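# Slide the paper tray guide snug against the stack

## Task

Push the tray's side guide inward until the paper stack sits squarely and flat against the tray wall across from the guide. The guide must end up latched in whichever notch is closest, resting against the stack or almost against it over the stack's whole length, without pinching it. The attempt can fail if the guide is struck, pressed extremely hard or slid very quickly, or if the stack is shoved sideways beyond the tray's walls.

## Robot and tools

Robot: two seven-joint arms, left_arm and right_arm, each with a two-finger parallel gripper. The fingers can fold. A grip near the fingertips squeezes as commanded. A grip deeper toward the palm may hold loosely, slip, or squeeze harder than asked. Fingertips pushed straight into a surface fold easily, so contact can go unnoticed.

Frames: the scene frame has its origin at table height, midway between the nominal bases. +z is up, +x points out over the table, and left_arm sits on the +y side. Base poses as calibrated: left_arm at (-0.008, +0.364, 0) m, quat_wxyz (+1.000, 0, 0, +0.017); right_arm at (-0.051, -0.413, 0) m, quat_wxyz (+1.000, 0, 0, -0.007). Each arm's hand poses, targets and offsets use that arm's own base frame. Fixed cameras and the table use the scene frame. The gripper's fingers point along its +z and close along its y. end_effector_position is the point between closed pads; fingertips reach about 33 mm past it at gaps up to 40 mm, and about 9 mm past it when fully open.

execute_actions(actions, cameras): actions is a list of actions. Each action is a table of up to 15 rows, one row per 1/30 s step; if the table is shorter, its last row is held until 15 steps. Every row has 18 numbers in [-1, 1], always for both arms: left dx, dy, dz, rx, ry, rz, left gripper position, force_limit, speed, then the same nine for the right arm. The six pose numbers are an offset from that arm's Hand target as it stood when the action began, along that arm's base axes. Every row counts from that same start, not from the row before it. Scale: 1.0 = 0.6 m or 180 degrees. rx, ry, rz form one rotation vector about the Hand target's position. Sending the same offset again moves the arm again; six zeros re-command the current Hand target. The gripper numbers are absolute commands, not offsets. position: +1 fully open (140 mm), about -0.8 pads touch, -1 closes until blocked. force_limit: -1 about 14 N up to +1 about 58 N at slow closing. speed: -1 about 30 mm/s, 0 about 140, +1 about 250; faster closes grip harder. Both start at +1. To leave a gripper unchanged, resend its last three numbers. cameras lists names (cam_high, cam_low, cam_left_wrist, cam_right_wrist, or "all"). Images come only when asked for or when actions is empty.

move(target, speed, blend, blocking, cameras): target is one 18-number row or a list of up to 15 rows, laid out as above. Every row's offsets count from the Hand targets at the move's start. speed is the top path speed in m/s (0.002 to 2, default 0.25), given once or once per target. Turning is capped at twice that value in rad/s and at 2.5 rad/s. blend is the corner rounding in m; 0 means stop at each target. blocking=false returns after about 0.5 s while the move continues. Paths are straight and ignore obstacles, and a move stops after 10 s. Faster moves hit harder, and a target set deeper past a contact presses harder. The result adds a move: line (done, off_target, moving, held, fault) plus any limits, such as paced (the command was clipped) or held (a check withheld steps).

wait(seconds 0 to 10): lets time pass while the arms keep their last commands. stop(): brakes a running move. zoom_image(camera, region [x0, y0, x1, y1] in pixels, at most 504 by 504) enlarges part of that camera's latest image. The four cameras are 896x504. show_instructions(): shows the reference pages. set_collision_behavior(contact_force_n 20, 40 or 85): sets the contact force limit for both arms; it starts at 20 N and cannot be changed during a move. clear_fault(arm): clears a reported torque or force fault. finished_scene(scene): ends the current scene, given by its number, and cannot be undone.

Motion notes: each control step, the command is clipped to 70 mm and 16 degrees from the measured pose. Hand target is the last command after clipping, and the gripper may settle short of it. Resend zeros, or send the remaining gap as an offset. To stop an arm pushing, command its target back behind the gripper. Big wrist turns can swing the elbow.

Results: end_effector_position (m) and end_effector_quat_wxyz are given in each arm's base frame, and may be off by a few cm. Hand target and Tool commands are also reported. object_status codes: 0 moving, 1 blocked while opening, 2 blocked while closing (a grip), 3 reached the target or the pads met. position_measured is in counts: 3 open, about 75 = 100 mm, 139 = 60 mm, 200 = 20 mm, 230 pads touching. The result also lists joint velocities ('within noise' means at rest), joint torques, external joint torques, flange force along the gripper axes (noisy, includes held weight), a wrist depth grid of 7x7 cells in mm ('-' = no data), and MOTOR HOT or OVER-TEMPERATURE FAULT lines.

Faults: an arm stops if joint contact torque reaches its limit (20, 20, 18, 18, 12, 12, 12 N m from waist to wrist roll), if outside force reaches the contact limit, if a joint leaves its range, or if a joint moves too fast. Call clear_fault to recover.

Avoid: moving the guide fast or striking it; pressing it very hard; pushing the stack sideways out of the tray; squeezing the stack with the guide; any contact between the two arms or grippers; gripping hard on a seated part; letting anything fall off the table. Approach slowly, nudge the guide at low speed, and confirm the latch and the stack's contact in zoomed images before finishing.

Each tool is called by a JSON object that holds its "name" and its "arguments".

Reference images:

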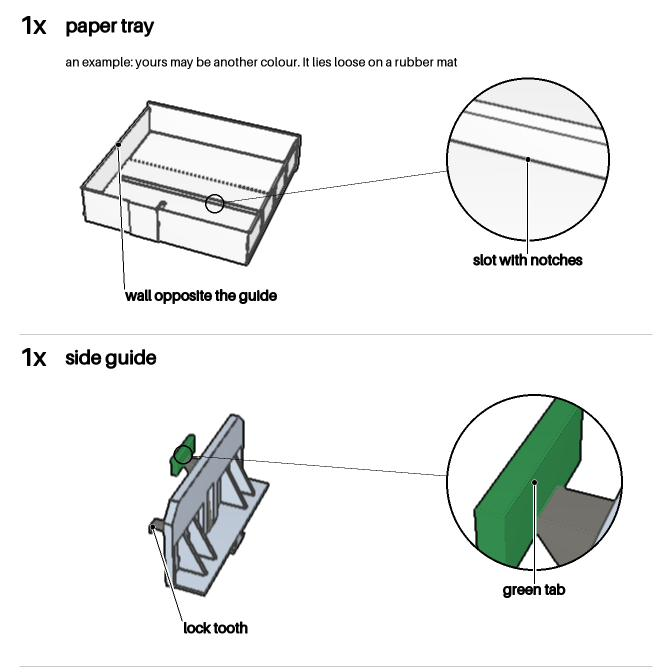

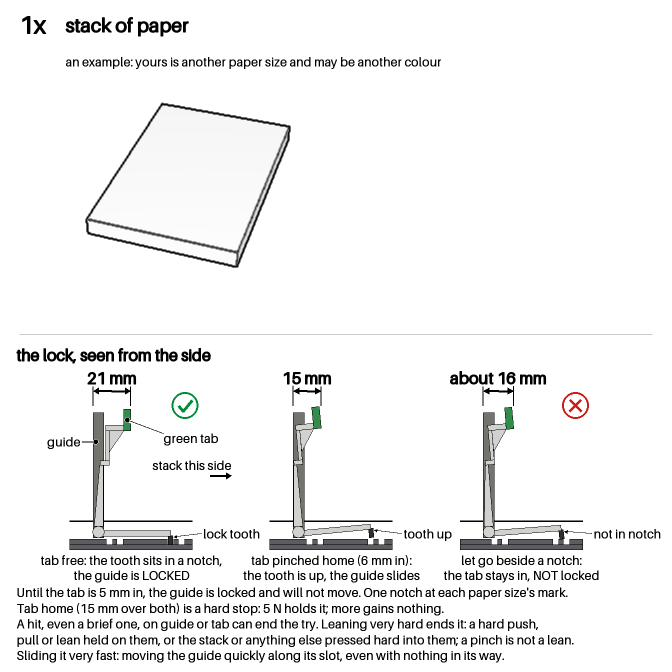

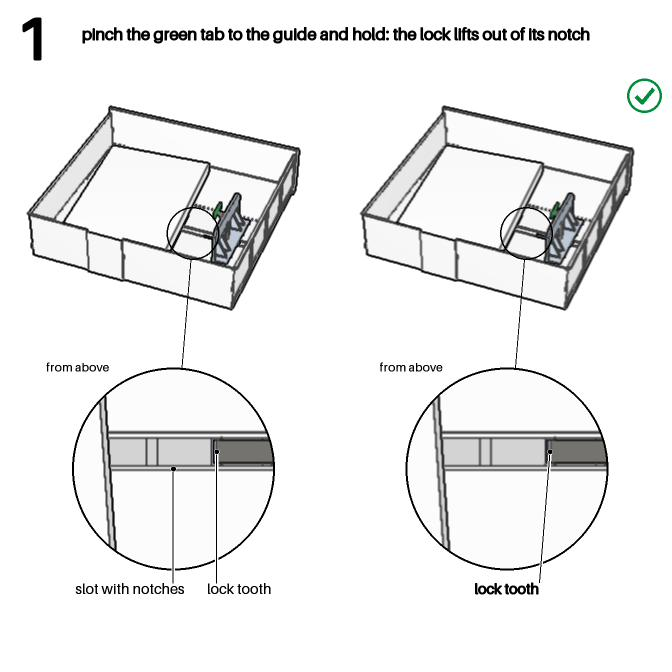

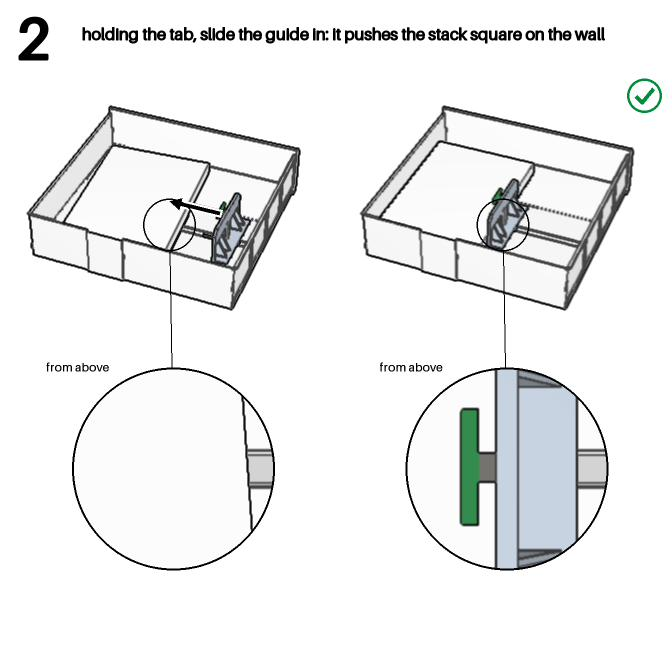

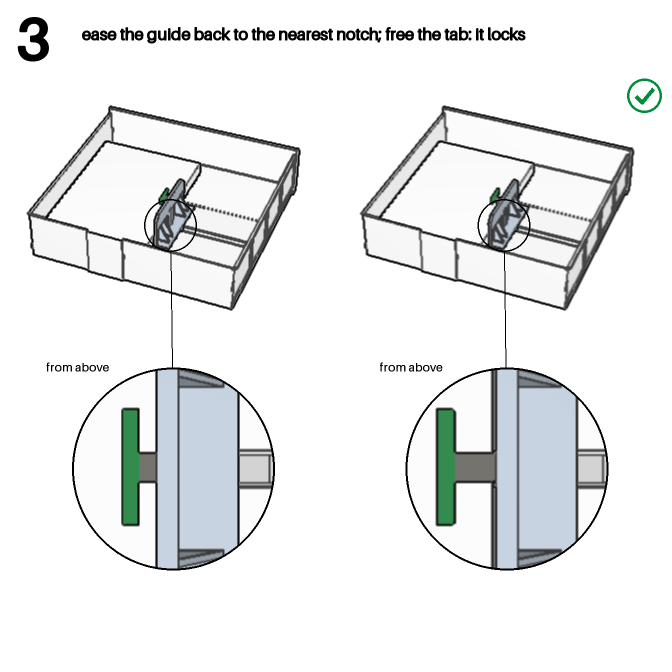

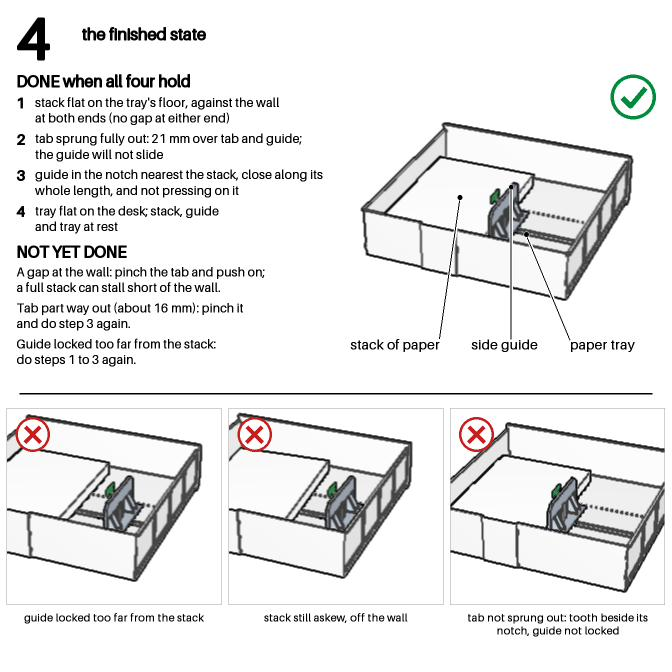

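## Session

{"name": "execute_actions", "arguments": {"actions": []}}

{"name": "zoom_image", "arguments": {"camera": "cam_high", "region": [300, 130, 600, 360]}}

Scene clock: 0.00 s.
left_arm: end_effector_position=(+0.6171, -0.4260, +0.2394) position_measured=3 object_status=3 end_effector_quat_wxyz=(-0.394, -0.501, +0.602, -0.481) | right_arm: end_effector_position=(+0.0585, +0.1618, +0.1431) position_measured=3 object_status=3 end_effector_quat_wxyz=(+0.304, +0.099, +0.758, -0.568)
Joint positions: left_arm=[-0.147 0.511 -0.101 -1.81 -1.527 1.936 0.908] | right_arm=[1.641 0.4 0.055 -2.286 -0.25 1.294 -2.611]
Joint velocities: within noise
Joint torques (N m): no reading
External joint torques (N m): no reading
Flange force (N): no reading
Wrist depth (mm): cam_left_wrist=[- - 2309 3595 2516 - 3495 / - 2926 3932 4194 2542 3146 - / - - 2860 - - 592 - / - 131 - 529 541 137 451 / - 120 - 481 457 120 101 / - 399 - 344 350 - 96 / - - - 314 290 292 -] | cam_right_wrist=[191 186 195 225 291 208 154 / - 194 218 676 369 236 174 / 222 210 237 3633 475 275 195 / 211 122 2785 4248 595 136 207 / - 113 - 4177 814 136 91 / - - - 3173 - 651 95 / - - - 2785 - 776 -]
Hand target: left_arm +0.6171, -0.4260, +0.2394; -0.394, -0.501, +0.602, -0.481 | right_arm +0.0585, +0.1618, +0.1431; +0.304, +0.099, +0.758, -0.568
Tool commands: left_gripper/position=+1.0 left_gripper/force_limit=+1.0 left_gripper/speed=+1.0 right_gripper/position=+1.0 right_gripper/force_limit=+1.0 right_gripper/speed=+1.0

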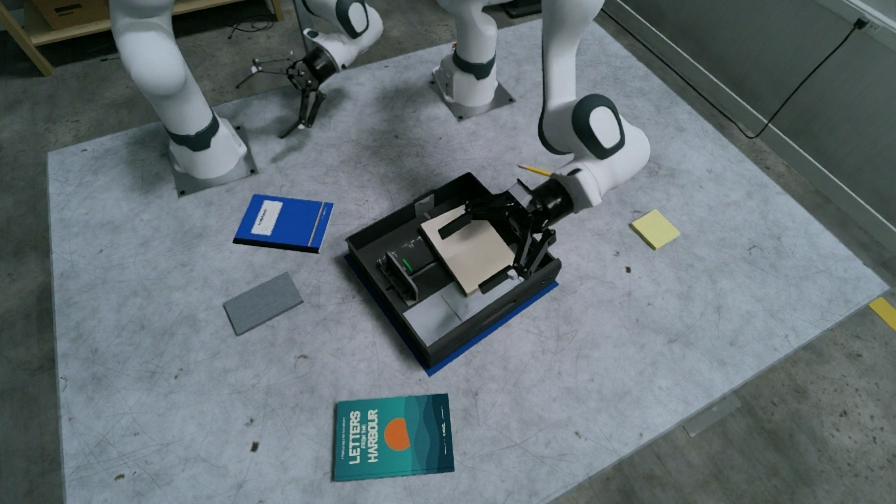

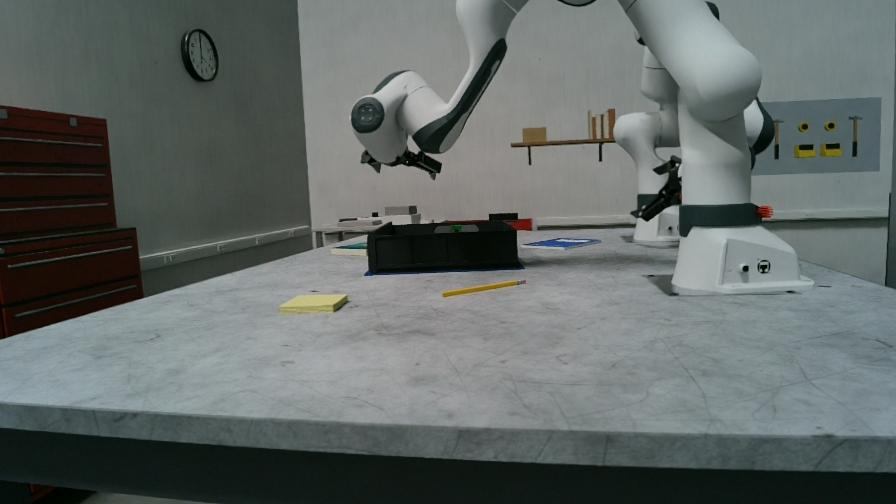

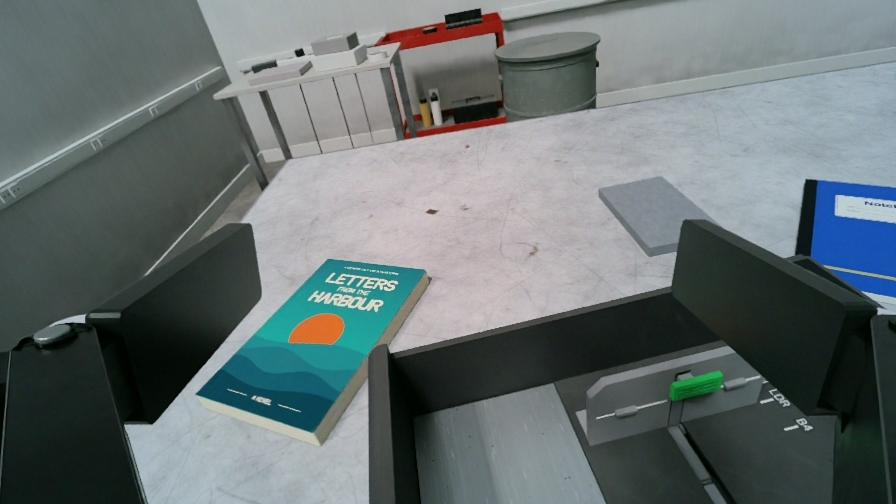

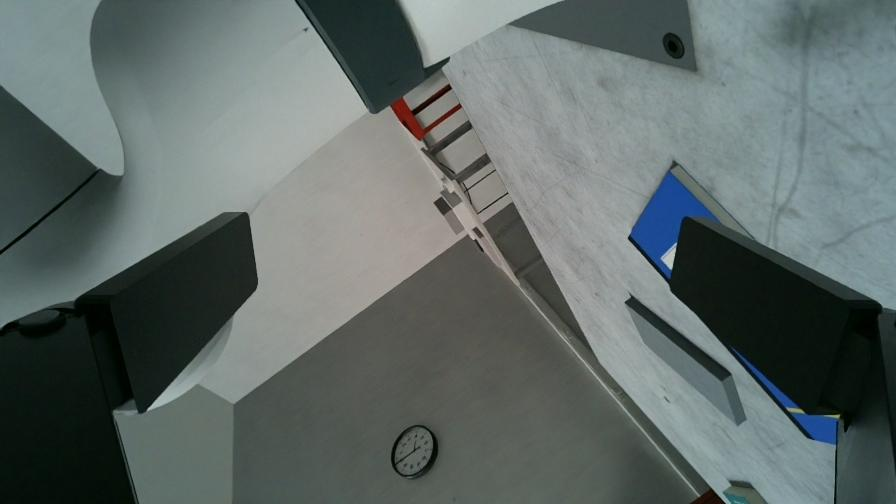

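Scaled by 1.680.

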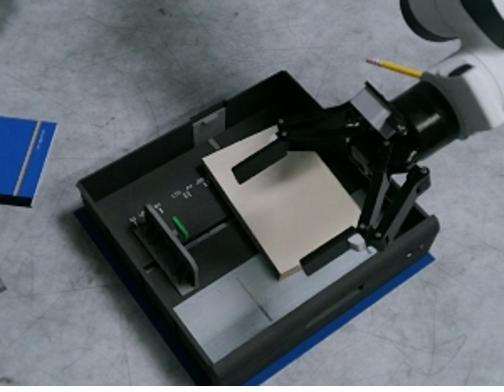

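{"name": "move", "arguments": {"target": [[-0.1,-0.03,0.1,0.18,-0.14,-0.18,-0.25,-1,-1,0,0,0,0,0,0,1,1,1],[-0.225,-0.077,-0.027,0.36,-0.281,-0.358,-0.25,-1,-1,0,0,0,0,0,0,1,1,1]], "blend": 0.03, "speed": 0.4, "cameras": ["cam_low","cam_left_wrist"]}}

{"name": "zoom_image", "arguments": {"camera": "cam_low", "region": [370, 140, 550, 260]}}

{"name": "set_collision_behavior", "arguments": {"contact_force_n": 40}}

Scene clock: 4.10 s.
left_arm: end_effector_position=(+0.4813, -0.4725, +0.2223) position_measured=160 object_status=0 end_effector_quat_wxyz=(-0.002, -0.020, +1.000, +0.001) | right_arm: end_effector_position=(+0.0585, +0.1618, +0.1431) position_measured=3 object_status=3 end_effector_quat_wxyz=(+0.304, +0.099, +0.758, -0.568)
Joint positions: left_arm=[-0.808 0.397 0.039 -1.517 -0.017 1.91 0.764] | right_arm=[1.641 0.4 0.055 -2.286 -0.25 1.294 -2.611]
Joint torques (N m): left_arm=[-0.58 -46.06 1.88 25.3 1.17 2.64 -0.32] | right_arm=[0.17 -34.25 0.99 12.75 0.15 -2.19 -0.2]
External joint torques (N m): left_arm=[-0.49 -0.55 1.14 0.49 0.46 0.15 -0.32] | right_arm=[0.22 -1.03 0.36 0.17 0.02 -0.14 -0.1]
Flange force (N): left_arm=[0.3 -0.6 -0.9] | right_arm=[-1.1 -2.9 0.5]
Wrist depth (mm): cam_left_wrist=[311 329 306 - - 305 - / - 345 316 309 - - 300 / - - 309 342 318 323 - / 380 - 376 308 328 331 - / - - 97 381 - - 323 / - - - 403 - - - / - - - - - - -] | cam_right_wrist=[187 186 195 224 285 212 154 / - 194 219 604 366 235 174 / 222 209 252 4043 476 276 196 / 213 122 3798 4109 547 136 206 / - 113 - - 822 135 91 / - 258 - - - 505 95 / - - - 2584 - - -]
Hand target: left_arm +0.4821, -0.4722, +0.2232; +0.000, -0.023, +1.000, +0.001 | right_arm +0.0585, +0.1618, +0.1431; +0.304, +0.099, +0.758, -0.568
Off the commanded pose: left_arm 0.001 m, 0 deg | right_arm 0.000 m, 0 deg.
move: done
Images, in order (width x height): cam_low 896x504, cam_left_wrist 896x504.

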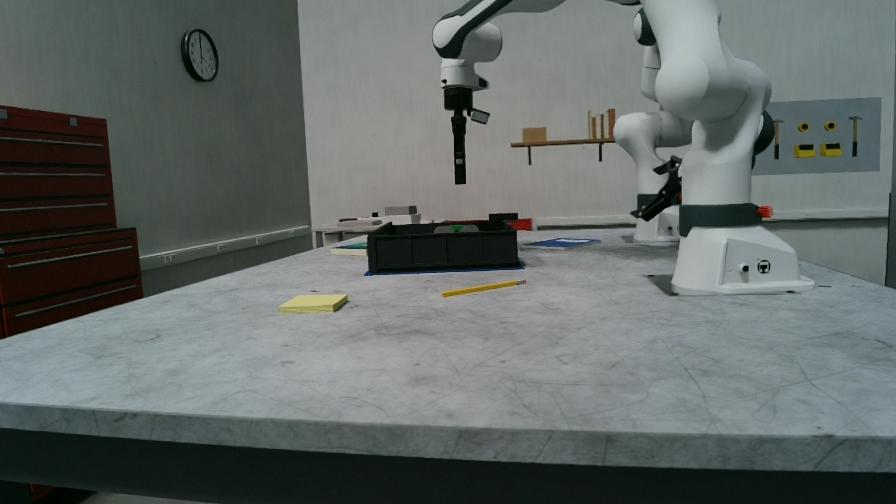

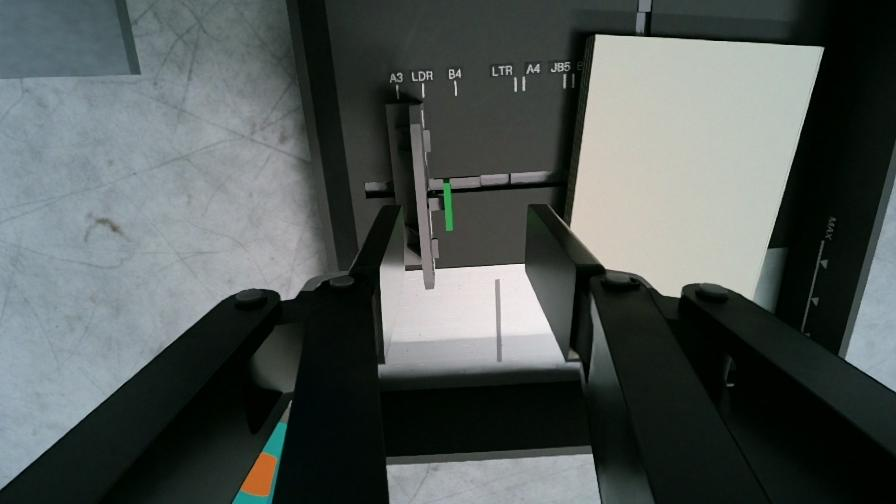

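Scaled by 2.800.

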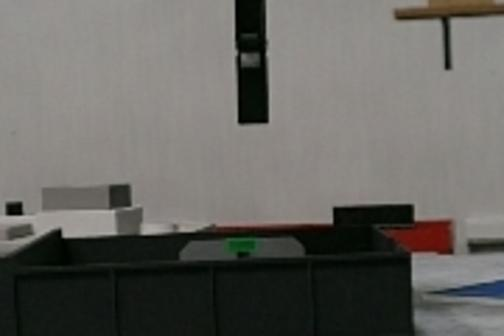

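Set on each arm: contact force limit 40 N; load limits (N m) waist: 35, shoulder: 35, upper arm roll: 32, elbow: 30, forearm roll: 12, wrist pitch: 12, wrist roll: 12.

{"name": "move", "arguments": {"target": [0.015,-0.026,0,0,0,0.0244,-0.25,-1,-1,0,0,0,0,0,0,1,1,1], "speed": 0.2, "cameras": ["cam_low","cam_left_wrist"]}}

{"name": "zoom_image", "arguments": {"camera": "cam_low", "region": [410, 160, 510, 250]}}

Scene clock: 6.10 s.
left_arm: end_effector_position=(+0.4920, -0.4878, +0.2249) position_measured=160 object_status=3 end_effector_quat_wxyz=(+0.002, -0.057, +0.998, +0.000) | right_arm: end_effector_position=(+0.0585, +0.1618, +0.1431) position_measured=3 object_status=3 end_effector_quat_wxyz=(+0.304, +0.099, +0.758, -0.568)
Joint positions: left_arm=[-0.825 0.455 0.054 -1.424 -0.021 1.881 0.687] | right_arm=[1.641 0.4 0.055 -2.286 -0.25 1.294 -2.611]
Joint velocities: left_arm=[-0.001 0 -0.001 0.002 0.001 0 -0.006] | right_arm=[within noise]
Joint torques (N m): left_arm=[-0.69 -46.81 2.24 26.06 0.3 2.35 -0.38] | right_arm=[0.12 -34.26 1.09 12.72 0.13 -2.2 -0.19]
External joint torques (N m): left_arm=[-0.62 0.48 1.18 1.12 -0.42 -0.18 -0.38] | right_arm=[0.11 -1.09 0.39 0.17 -0.01 -0.15 -0.09]
Flange force (N): left_arm=[-4.8 -7.1 -2.5] | right_arm=[-1.3 -3.0 0.6]
Wrist depth (mm): cam_left_wrist=[- 319 - - - - 299 / - - - 326 - 317 - / - - 344 339 323 321 - / - - 373 362 329 335 - / - - 97 384 - - - / - - - 411 - - - / - - - - - - -] | cam_right_wrist=[188 187 195 223 290 208 154 / 230 194 213 536 361 236 173 / 223 209 - 2532 463 278 196 / 212 122 - 4322 534 136 207 / - 113 4557 3633 704 136 91 / - - - - 4248 627 96 / - - - 2365 - 788 -]
Hand target: left_arm +0.4911, -0.4878, +0.2232; +0.000, -0.061, +0.998, +0.001 | right_arm +0.0585, +0.1618, +0.1431; +0.304, +0.099, +0.758, -0.568
Off the commanded pose: left_arm 0.002 m, 1 deg | right_arm 0.000 m, 0 deg.
move: done
Images, in order (width x height): cam_low 896x504, cam_left_wrist 896x504.

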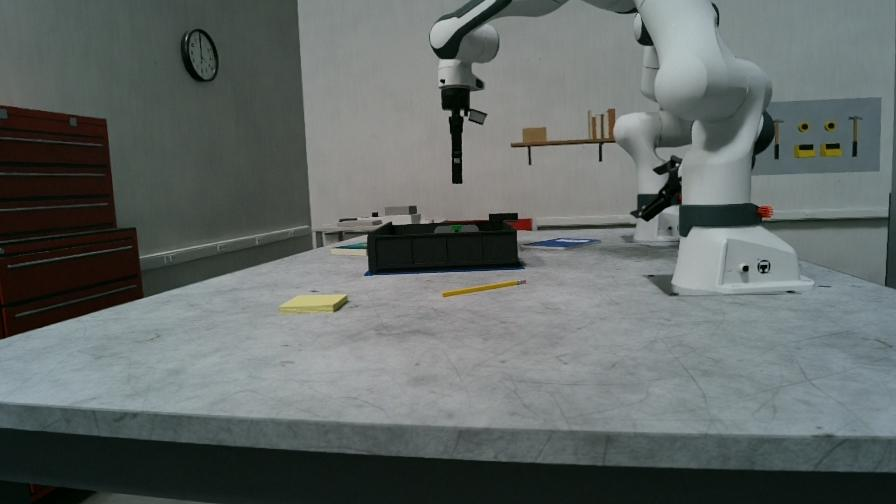

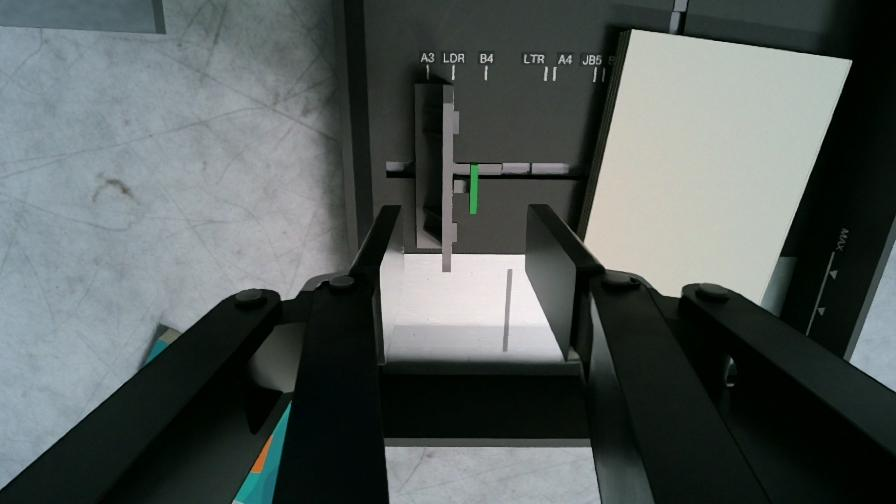

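Scaled by 5.040.

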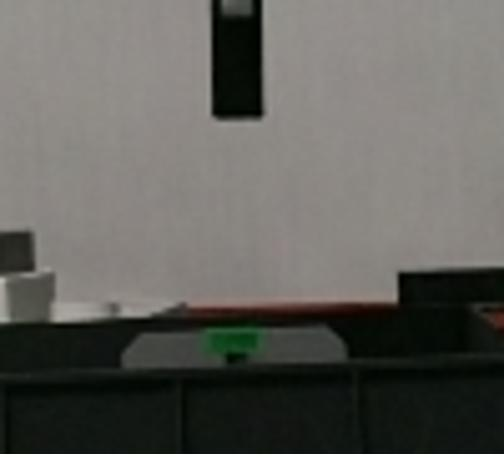

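{"name": "move", "arguments": {"target": [0.0045,0,-0.165,0,0,0,-0.25,-1,-1,0,0,0,0,0,0,1,1,1], "speed": 0.12, "cameras": ["cam_low","cam_left_wrist"]}}

{"name": "zoom_image", "arguments": {"camera": "cam_low", "region": [410, 160, 510, 250]}}

Scene clock: 8.00 s.
left_arm: end_effector_position=(+0.4932, -0.4870, +0.1237) position_measured=160 object_status=3 end_effector_quat_wxyz=(+0.000, -0.060, +0.998, +0.003) | right_arm: end_effector_position=(+0.0585, +0.1618, +0.1431) position_measured=3 object_status=3 end_effector_quat_wxyz=(+0.304, +0.099, +0.758, -0.568)
Joint positions: left_arm=[-0.825 0.537 0.054 -1.557 -0.027 2.089 0.685] | right_arm=[1.641 0.4 0.055 -2.286 -0.25 1.294 -2.611]
Joint velocities: left_arm=[0.001 0 0 0.001 0 0.005 0] | right_arm=[within noise]
Joint torques (N m): left_arm=[0.15 -48.67 2.04 25.14 0.22 2.56 -0.12] | right_arm=[0.2 -34.3 1.08 12.76 0.14 -2.19 -0.2]
External joint torques (N m): left_arm=[0.2 0.04 0.75 0.98 -0.44 0.05 -0.12] | right_arm=[0.25 -1.23 0.44 0.22 0 -0.14 -0.11]
Flange force (N): left_arm=[-3.6 -3.9 -0.8] | right_arm=[-1.3 -3.4 0.6]
Wrist depth (mm): cam_left_wrist=[- 235 175 - - - - / 242 244 206 223 - 204 202 / - - 203 237 243 - - / - - 180 199 144 - - / - - 97 271 126 - - / - - - 290 - - - / - - - 297 - - -] | cam_right_wrist=[189 186 196 224 291 209 154 / - 195 219 654 355 236 174 / 222 209 3741 3581 416 277 196 / 213 122 3633 3530 501 136 206 / - 113 - - 908 136 91 / - 3581 - - 2754 607 96 / - - - 2848 - 798 -]
Hand target: left_arm +0.4938, -0.4878, +0.1242; +0.000, -0.061, +0.998, +0.001 | right_arm +0.0585, +0.1618, +0.1431; +0.304, +0.099, +0.758, -0.568
Off the commanded pose: left_arm 0.001 m, 0 deg | right_arm 0.000 m, 0 deg.
move: done
Images, in order (width x height): cam_low 896x504, cam_left_wrist 896x504.

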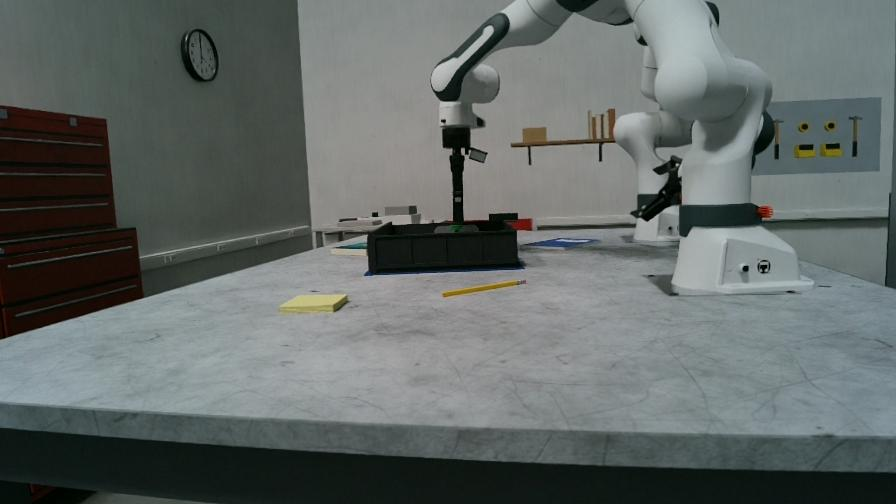

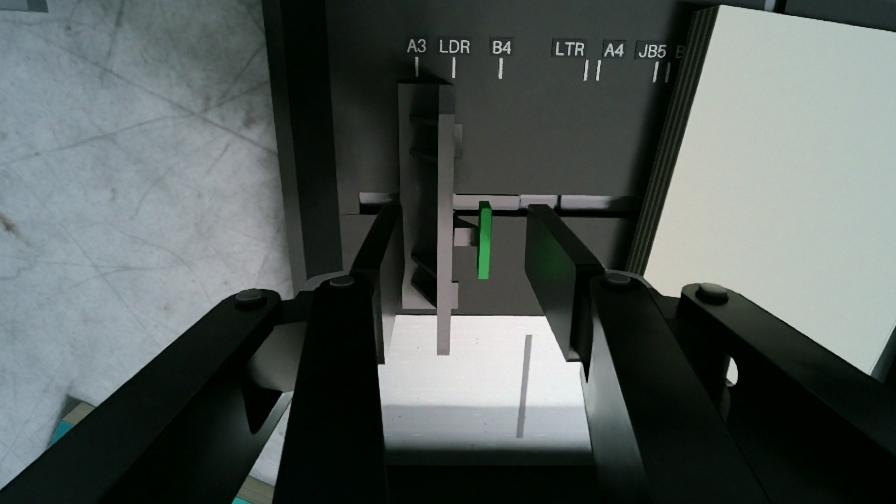

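Scaled by 5.040.

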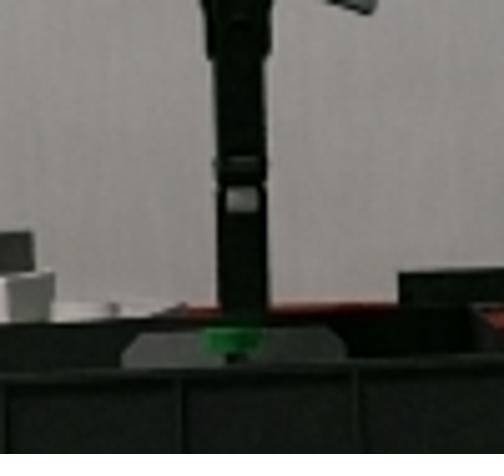

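{"name": "move", "arguments": {"target": [[0.004,0.0005,-0.02,0,0,0,-0.25,-1,-1,0,0,0,0,0,0,1,1,1],[0.004,0.0005,-0.02,0,0,0,-1,-1,-1,0,0,0,0,0,0,1,1,1]], "speed": 0.06}}

{"name": "wait", "arguments": {"seconds": 0.5, "cameras": ["cam_left_wrist"]}}

{"name": "zoom_image", "arguments": {"camera": "cam_left_wrist", "region": [380, 20, 700, 280]}}

Scene clock: 10.70 s.
left_arm: end_effector_position=(+0.4969, -0.4877, +0.1143) position_measured=224 object_status=2 end_effector_quat_wxyz=(+0.002, -0.062, +0.998, +0.001) | right_arm: end_effector_position=(+0.0585, +0.1618, +0.1431) position_measured=3 object_status=3 end_effector_quat_wxyz=(+0.304, +0.099, +0.758, -0.568)
Joint positions: left_arm=[-0.821 0.552 0.053 -1.558 -0.028 2.11 0.686] | right_arm=[1.641 0.4 0.055 -2.286 -0.25 1.294 -2.611]
Joint velocities: left_arm=[0 0 0 -0.001 -0.001 0 0.005] | right_arm=[within noise]
Joint torques (N m): left_arm=[0.13 -47.18 1.93 24.01 0.39 2.73 -0.07] | right_arm=[0.2 -34.27 1.07 12.74 0.16 -2.19 -0.17]
External joint torques (N m): left_arm=[0.1 1.84 0.55 -0.08 -0.26 0.21 -0.07] | right_arm=[0.17 -0.96 0.36 0.05 0.02 -0.15 -0.07]
Flange force (N): left_arm=[-3.4 -3.9 2.5] | right_arm=[-1.0 -2.9 0.8]
Wrist depth (mm): cam_left_wrist=[- - 170 - - 203 - / - - 196 207 216 198 - / 244 - 223 222 227 208 - / - - 236 129 243 - - / - - - - 88 - - / - - - - - - - / - - - - - - -] | cam_right_wrist=[189 187 195 224 291 207 154 / 225 193 219 720 366 235 173 / 222 209 239 3633 474 282 196 / 212 122 - 3856 616 136 207 / - 113 3979 - 762 136 91 / - - - 2343 2785 661 96 / - - 3020 2984 2387 814 -]
Hand target: left_arm +0.4962, -0.4875, +0.1122; +0.000, -0.061, +0.998, +0.001 | right_arm +0.0585, +0.1618, +0.1431; +0.304, +0.099, +0.758, -0.568
Off the commanded pose: left_arm 0.002 m, 0 deg | right_arm 0.000 m, 0 deg.
move: done

Scene clock: 11.20 s.
left_arm: end_effector_position=(+0.4969, -0.4877, +0.1143) position_measured=224 object_status=2 end_effector_quat_wxyz=(+0.002, -0.061, +0.998, +0.001) | right_arm: end_effector_position=(+0.0585, +0.1618, +0.1431) position_measured=3 object_status=3 end_effector_quat_wxyz=(+0.304, +0.099, +0.758, -0.568)
Joint positions: left_arm=[-0.821 0.552 0.053 -1.558 -0.028 2.11 0.687] | right_arm=[1.641 0.4 0.055 -2.286 -0.25 1.294 -2.611]
Joint torques (N m): left_arm=[0.1 -47.17 2 23.98 0.38 2.74 -0.06] | right_arm=[0.2 -34.21 1.07 12.76 0.15 -2.2 -0.22]
External joint torques (N m): left_arm=[0.22 1.86 0.74 -0.1 -0.27 0.22 -0.06] | right_arm=[0.16 -0.89 0.36 0.11 0.01 -0.15 -0.13]
Flange force (N): left_arm=[-3.5 -3.7 2.6] | right_arm=[-1.0 -2.6 0.5]
Wrist depth (mm): cam_left_wrist=[- 226 151 - - - - / - 234 173 211 - - - / - 252 172 225 228 209 - / - - 236 129 237 217 - / - - - - 88 - - / - - - - - - 249 / - - - - - - -] | cam_right_wrist=[191 187 195 224 290 209 154 / 2457 194 215 610 372 236 173 / 222 209 251 2506 507 275 195 / 211 122 4109 3856 639 136 207 / - 113 4642 - 1139 135 91 / - 270 - - 2611 658 95 / - 3020 3856 2984 - 2258 -]
Hand target: left_arm +0.4962, -0.4875, +0.1122; +0.000, -0.061, +0.998, +0.001 | right_arm +0.0585, +0.1618, +0.1431; +0.304, +0.099, +0.758, -0.568
Tool commands: left_gripper/position=-1.0 left_gripper/force_limit=-1.0 left_gripper/speed=-1.0 right_gripper/position=+1.0 right_gripper/force_limit=+1.0 right_gripper/speed=+1.0
Off the commanded pose: left_arm 0.002 m, 0 deg | right_arm 0.000 m, 0 deg.
wait: 0.50 s; at rest by 0.17 s
Images, in order (width x height): cam_left_wrist 896x504.

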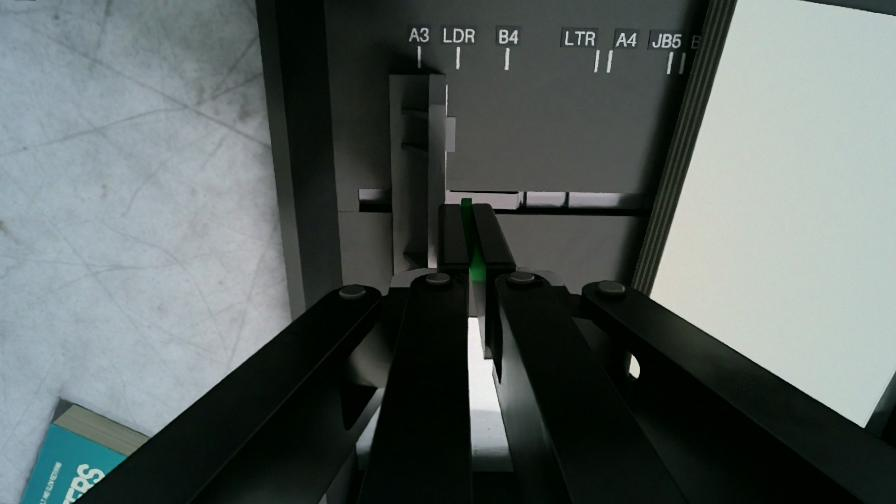

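Scaled by 1.575.

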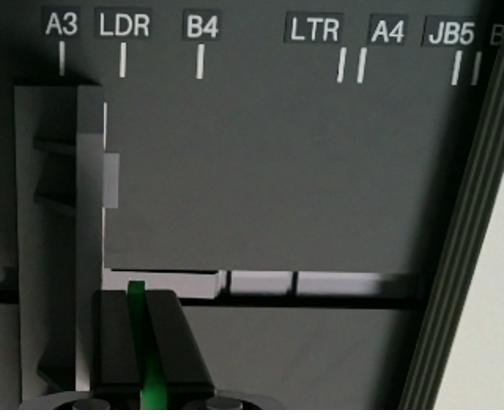

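{"name": "move", "arguments": {"target": [[0,0,0,0,0,0,-0.72,-1,-1,0,0,0,0,0,0,1,1,1],[0,0,0.02,0,0,0,-0.72,-1,-1,0,0,0,0,0,0,1,1,1],[0,0,0.02,0,0,0,-0.25,-1,-1,0,0,0,0,0,0,1,1,1]], "speed": 0.06, "cameras": ["cam_left_wrist"]}}

Scene clock: 14.53 s.
left_arm: end_effector_position=(+0.4964, -0.4875, +0.1233) position_measured=160 object_status=0 end_effector_quat_wxyz=(+0.001, -0.061, +0.998, +0.001) | right_arm: end_effector_position=(+0.0585, +0.1618, +0.1431) position_measured=3 object_status=3 end_effector_quat_wxyz=(+0.304, +0.099, +0.758, -0.568)
Joint positions: left_arm=[-0.82 0.543 0.053 -1.549 -0.028 2.09 0.687] | right_arm=[1.641 0.4 0.055 -2.286 -0.25 1.294 -2.611]
Joint torques (N m): left_arm=[-0.12 -48.94 2.07 25.17 0.55 2.34 -0.05] | right_arm=[0.16 -34.27 1.07 12.76 0.14 -2.19 -0.17]
External joint torques (N m): left_arm=[-0.31 0.05 0.59 0.91 -0.11 -0.19 -0.05] | right_arm=[0.05 -0.98 0.29 0.14 0 -0.15 -0.07]
Flange force (N): left_arm=[-3.2 -4.3 -1.2] | right_arm=[-1.2 -2.7 0.6]
Wrist depth (mm): cam_left_wrist=[- - 171 - 211 210 194 / - - 174 224 225 - 204 / - 264 200 231 233 - 218 / - - 179 192 247 - - / - - 97 268 126 - - / - - - 286 - - - / - - - 303 - - -] | cam_right_wrist=[190 187 195 223 291 208 154 / - 194 214 601 367 235 174 / 222 210 3298 2038 485 276 196 / 212 122 - 3581 628 136 207 / - 113 3798 4557 793 136 91 / - 269 - - 3020 653 96 / - - - 2915 - 729 -]
Hand target: left_arm +0.4962, -0.4875, +0.1242; +0.000, -0.061, +0.998, +0.001 | right_arm +0.0585, +0.1618, +0.1431; +0.304, +0.099, +0.758, -0.568
Off the commanded pose: left_arm 0.001 m, 0 deg | right_arm 0.000 m, 0 deg.
move: done
Images, in order (width x height): cam_left_wrist 896x504.

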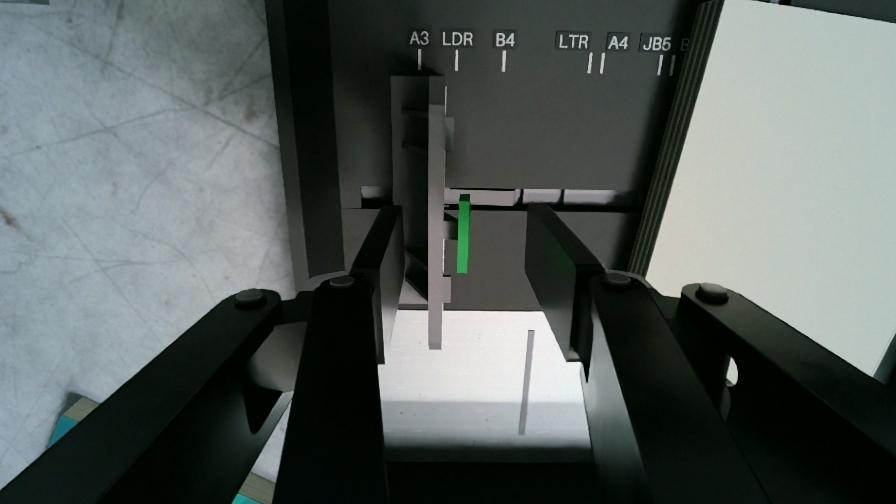

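{"name": "move", "arguments": {"target": [[0.001,-0.010,0,0,0,0,-0.25,-1,-1,0,0,0,0,0,0,1,1,1],[0.001,-0.010,-0.037,0,0,0,-0.25,-1,-1,0,0,0,0,0,0,1,1,1]], "speed": 0.06, "cameras": ["cam_low","cam_left_wrist"]}}

{"name": "zoom_image", "arguments": {"camera": "cam_low", "region": [410, 160, 510, 250]}}

Scene clock: 16.40 s.
left_arm: end_effector_position=(+0.4979, -0.4916, +0.1026) position_measured=160 object_status=3 end_effector_quat_wxyz=(+0.001, -0.060, +0.998, +0.002) | right_arm: end_effector_position=(+0.0585, +0.1618, +0.1431) position_measured=3 object_status=3 end_effector_quat_wxyz=(+0.304, +0.099, +0.758, -0.568)
Joint positions: left_arm=[-0.823 0.58 0.053 -1.542 -0.029 2.119 0.687] | right_arm=[1.641 0.4 0.055 -2.286 -0.25 1.294 -2.611]
Joint velocities: left_arm=[0 0 0 -0.002 0.001 0.004 0] | right_arm=[within noise]
Joint torques (N m): left_arm=[-0.57 -49.73 1.97 24.88 0.2 2.69 -0.28] | right_arm=[0.18 -34.23 1.11 12.8 0.14 -2.18 -0.21]
External joint torques (N m): left_arm=[-0.87 0.02 0.33 0.83 -0.46 0.17 -0.28] | right_arm=[0.23 -1.15 0.48 0.24 0.01 -0.14 -0.11]
Flange force (N): left_arm=[-1.6 -4.0 -0.3] | right_arm=[-1.2 -3.2 0.4]
Wrist depth (mm): cam_left_wrist=[210 - 159 - - 193 175 / - - 183 204 - 201 - / - - 211 213 215 197 - / - - 162 171 224 224 - / 260 - 97 243 126 - - / - - - 261 - - - / - - - 279 - - -] | cam_right_wrist=[186 187 195 224 292 208 154 / - 194 214 613 368 235 173 / 222 209 - - 455 276 195 / 213 122 - 2915 616 136 207 / - 113 4177 - 830 136 91 / - 270 - 3481 2387 661 96 / - - - 2915 2387 953 -]
Hand target: left_arm +0.4968, -0.4935, +0.1020; +0.000, -0.061, +0.998, +0.001 | right_arm +0.0585, +0.1618, +0.1431; +0.304, +0.099, +0.758, -0.568
Off the commanded pose: left_arm 0.002 m, 0 deg | right_arm 0.000 m, 0 deg.
move: done
Images, in order (width x height): cam_low 896x504, cam_left_wrist 896x504.

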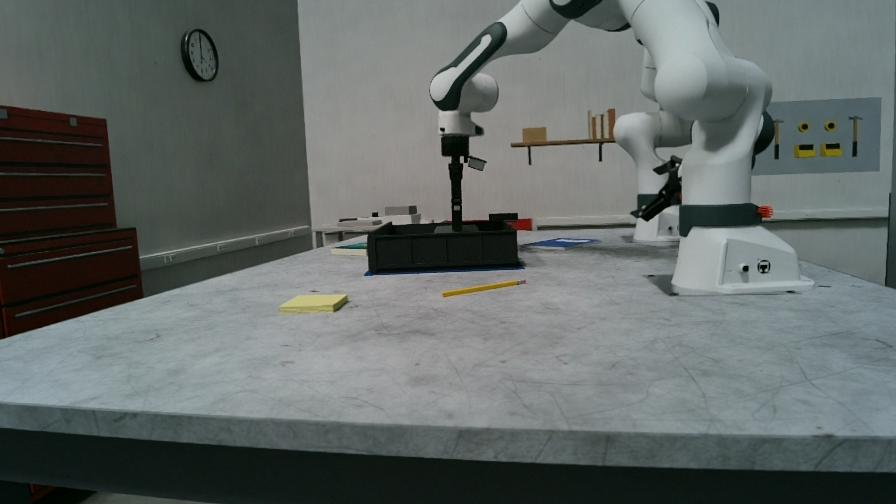

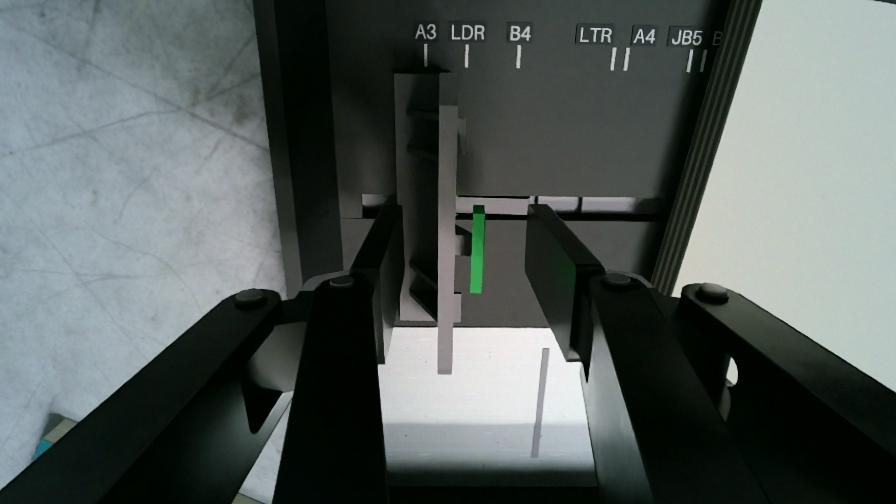

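Scaled by 5.040.

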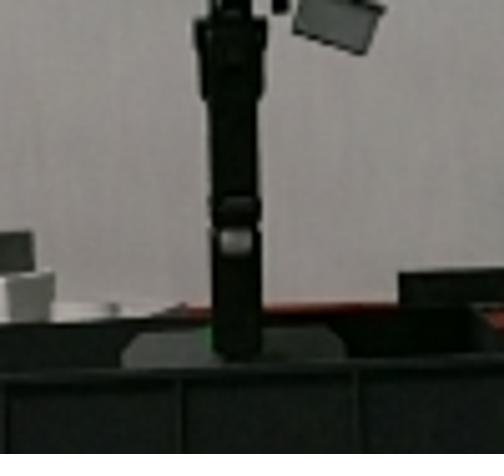

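{"name": "move", "arguments": {"target": [0,-0.001,0,0,0,0,-1,-1,-1,0,0,0,0,0,0,1,1,1], "speed": 0.06}}

{"name": "wait", "arguments": {"seconds": 0.4, "cameras": ["cam_left_wrist"]}}

{"name": "zoom_image", "arguments": {"camera": "cam_left_wrist", "region": [380, 20, 700, 280]}}

Scene clock: 17.77 s.
left_arm: end_effector_position=(+0.4982, -0.4932, +0.1033) position_measured=207 object_status=0 end_effector_quat_wxyz=(+0.002, -0.059, +0.998, +0.001) | right_arm: end_effector_position=(+0.0585, +0.1618, +0.1431) position_measured=3 object_status=3 end_effector_quat_wxyz=(+0.304, +0.099, +0.758, -0.568)
Joint positions: left_arm=[-0.824 0.581 0.053 -1.54 -0.029 2.121 0.687] | right_arm=[1.641 0.4 0.055 -2.286 -0.25 1.294 -2.611]
Joint torques (N m): left_arm=[-0.51 -49.58 1.96 24.9 0.3 2.48 -0.34] | right_arm=[0.15 -34.26 1.12 12.7 0.15 -2.19 -0.2]
External joint torques (N m): left_arm=[-0.49 0.03 0.56 0.91 -0.35 -0.04 -0.34] | right_arm=[0.12 -1.03 0.41 0.12 0.01 -0.14 -0.1]
Flange force (N): left_arm=[-2.5 -4.5 -0.8] | right_arm=[-1.2 -2.9 0.7]
Wrist depth (mm): cam_left_wrist=[- - - 195 196 - - / - 225 178 209 214 - - / - - 215 214 216 - - / - - 179 167 232 - - / 265 - - 176 - - - / - - - - - - - / - - - - - - -] | cam_right_wrist=[187 187 195 224 292 209 154 / - 194 214 582 356 236 174 / 222 210 - 2915 414 276 195 / 212 122 3387 - 524 136 207 / - 113 - - 921 136 91 / - - 2848 3133 - 631 96 / - - - 2984 - 722 -]
Hand target: left_arm +0.4968, -0.4941, +0.1020; +0.000, -0.061, +0.998, +0.001 | right_arm +0.0585, +0.1618, +0.1431; +0.304, +0.099, +0.758, -0.568
Off the commanded pose: left_arm 0.002 m, 0 deg | right_arm 0.000 m, 0 deg.
move: done

Scene clock: 18.17 s.
left_arm: end_effector_position=(+0.4982, -0.4932, +0.1033) position_measured=207 object_status=2 end_effector_quat_wxyz=(+0.002, -0.059, +0.998, +0.001) | right_arm: end_effector_position=(+0.0585, +0.1618, +0.1431) position_measured=3 object_status=3 end_effector_quat_wxyz=(+0.304, +0.099, +0.758, -0.568)
Joint positions: left_arm=[-0.824 0.581 0.053 -1.54 -0.029 2.121 0.687] | right_arm=[1.641 0.4 0.055 -2.286 -0.25 1.294 -2.611]
Joint torques (N m): left_arm=[-0.57 -49.55 1.94 24.9 0.28 2.44 -0.32] | right_arm=[0.24 -34.24 1.15 12.77 0.14 -2.18 -0.22]
External joint torques (N m): left_arm=[-0.41 0.21 0.65 0.83 -0.37 -0.09 -0.32] | right_arm=[0.22 -1.09 0.45 0.19 0 -0.14 -0.12]
Flange force (N): left_arm=[-2.7 -4.6 -0.6] | right_arm=[-1.2 -3.0 0.5]
Wrist depth (mm): cam_left_wrist=[- 217 - - - 195 - / 225 226 178 201 - 192 184 / - 241 211 213 215 212 - / - - 211 159 230 - - / - - - 177 - - - / - - - - - - - / - - - - - - -] | cam_right_wrist=[194 187 195 222 287 208 154 / 2611 194 214 681 357 235 173 / 222 209 - 1958 469 277 195 / 211 122 - 3741 574 136 206 / - 113 3916 - 769 136 91 / - - - - 2532 648 95 / - - 3133 2584 4915 853 -]
Hand target: left_arm +0.4968, -0.4941, +0.1020; +0.000, -0.061, +0.998, +0.001 | right_arm +0.0585, +0.1618, +0.1431; +0.304, +0.099, +0.758, -0.568
Tool commands: left_gripper/position=-1.0 left_gripper/force_limit=-1.0 left_gripper/speed=-1.0 right_gripper/position=+1.0 right_gripper/force_limit=+1.0 right_gripper/speed=+1.0
Off the commanded pose: left_arm 0.002 m, 0 deg | right_arm 0.000 m, 0 deg.
wait: 0.40 s; at rest by 0.17 s
Images, in order (width x height): cam_left_wrist 896x504.

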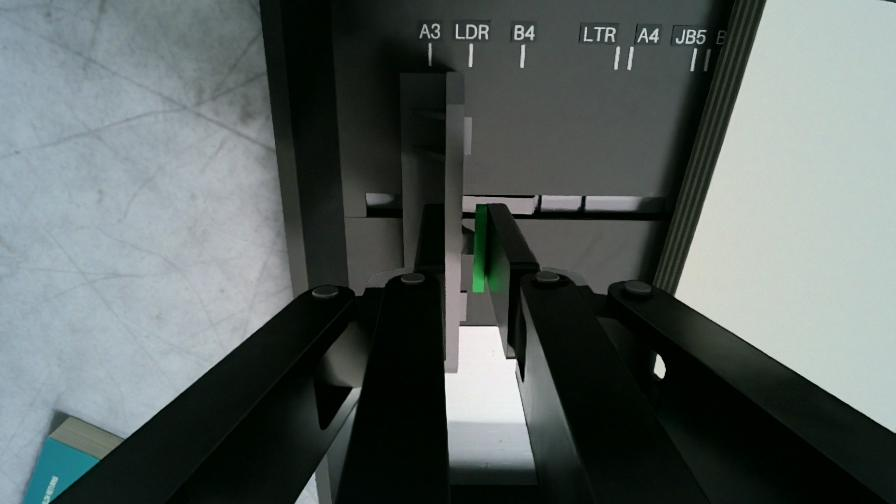

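Scaled by 1.575.

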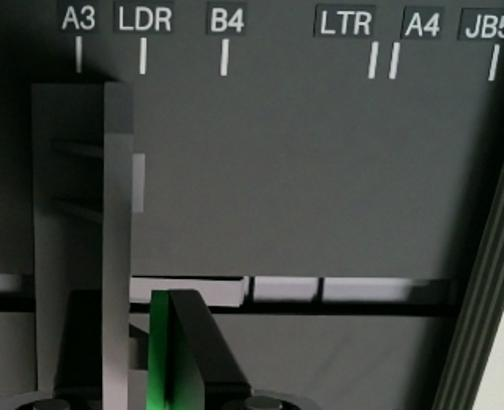

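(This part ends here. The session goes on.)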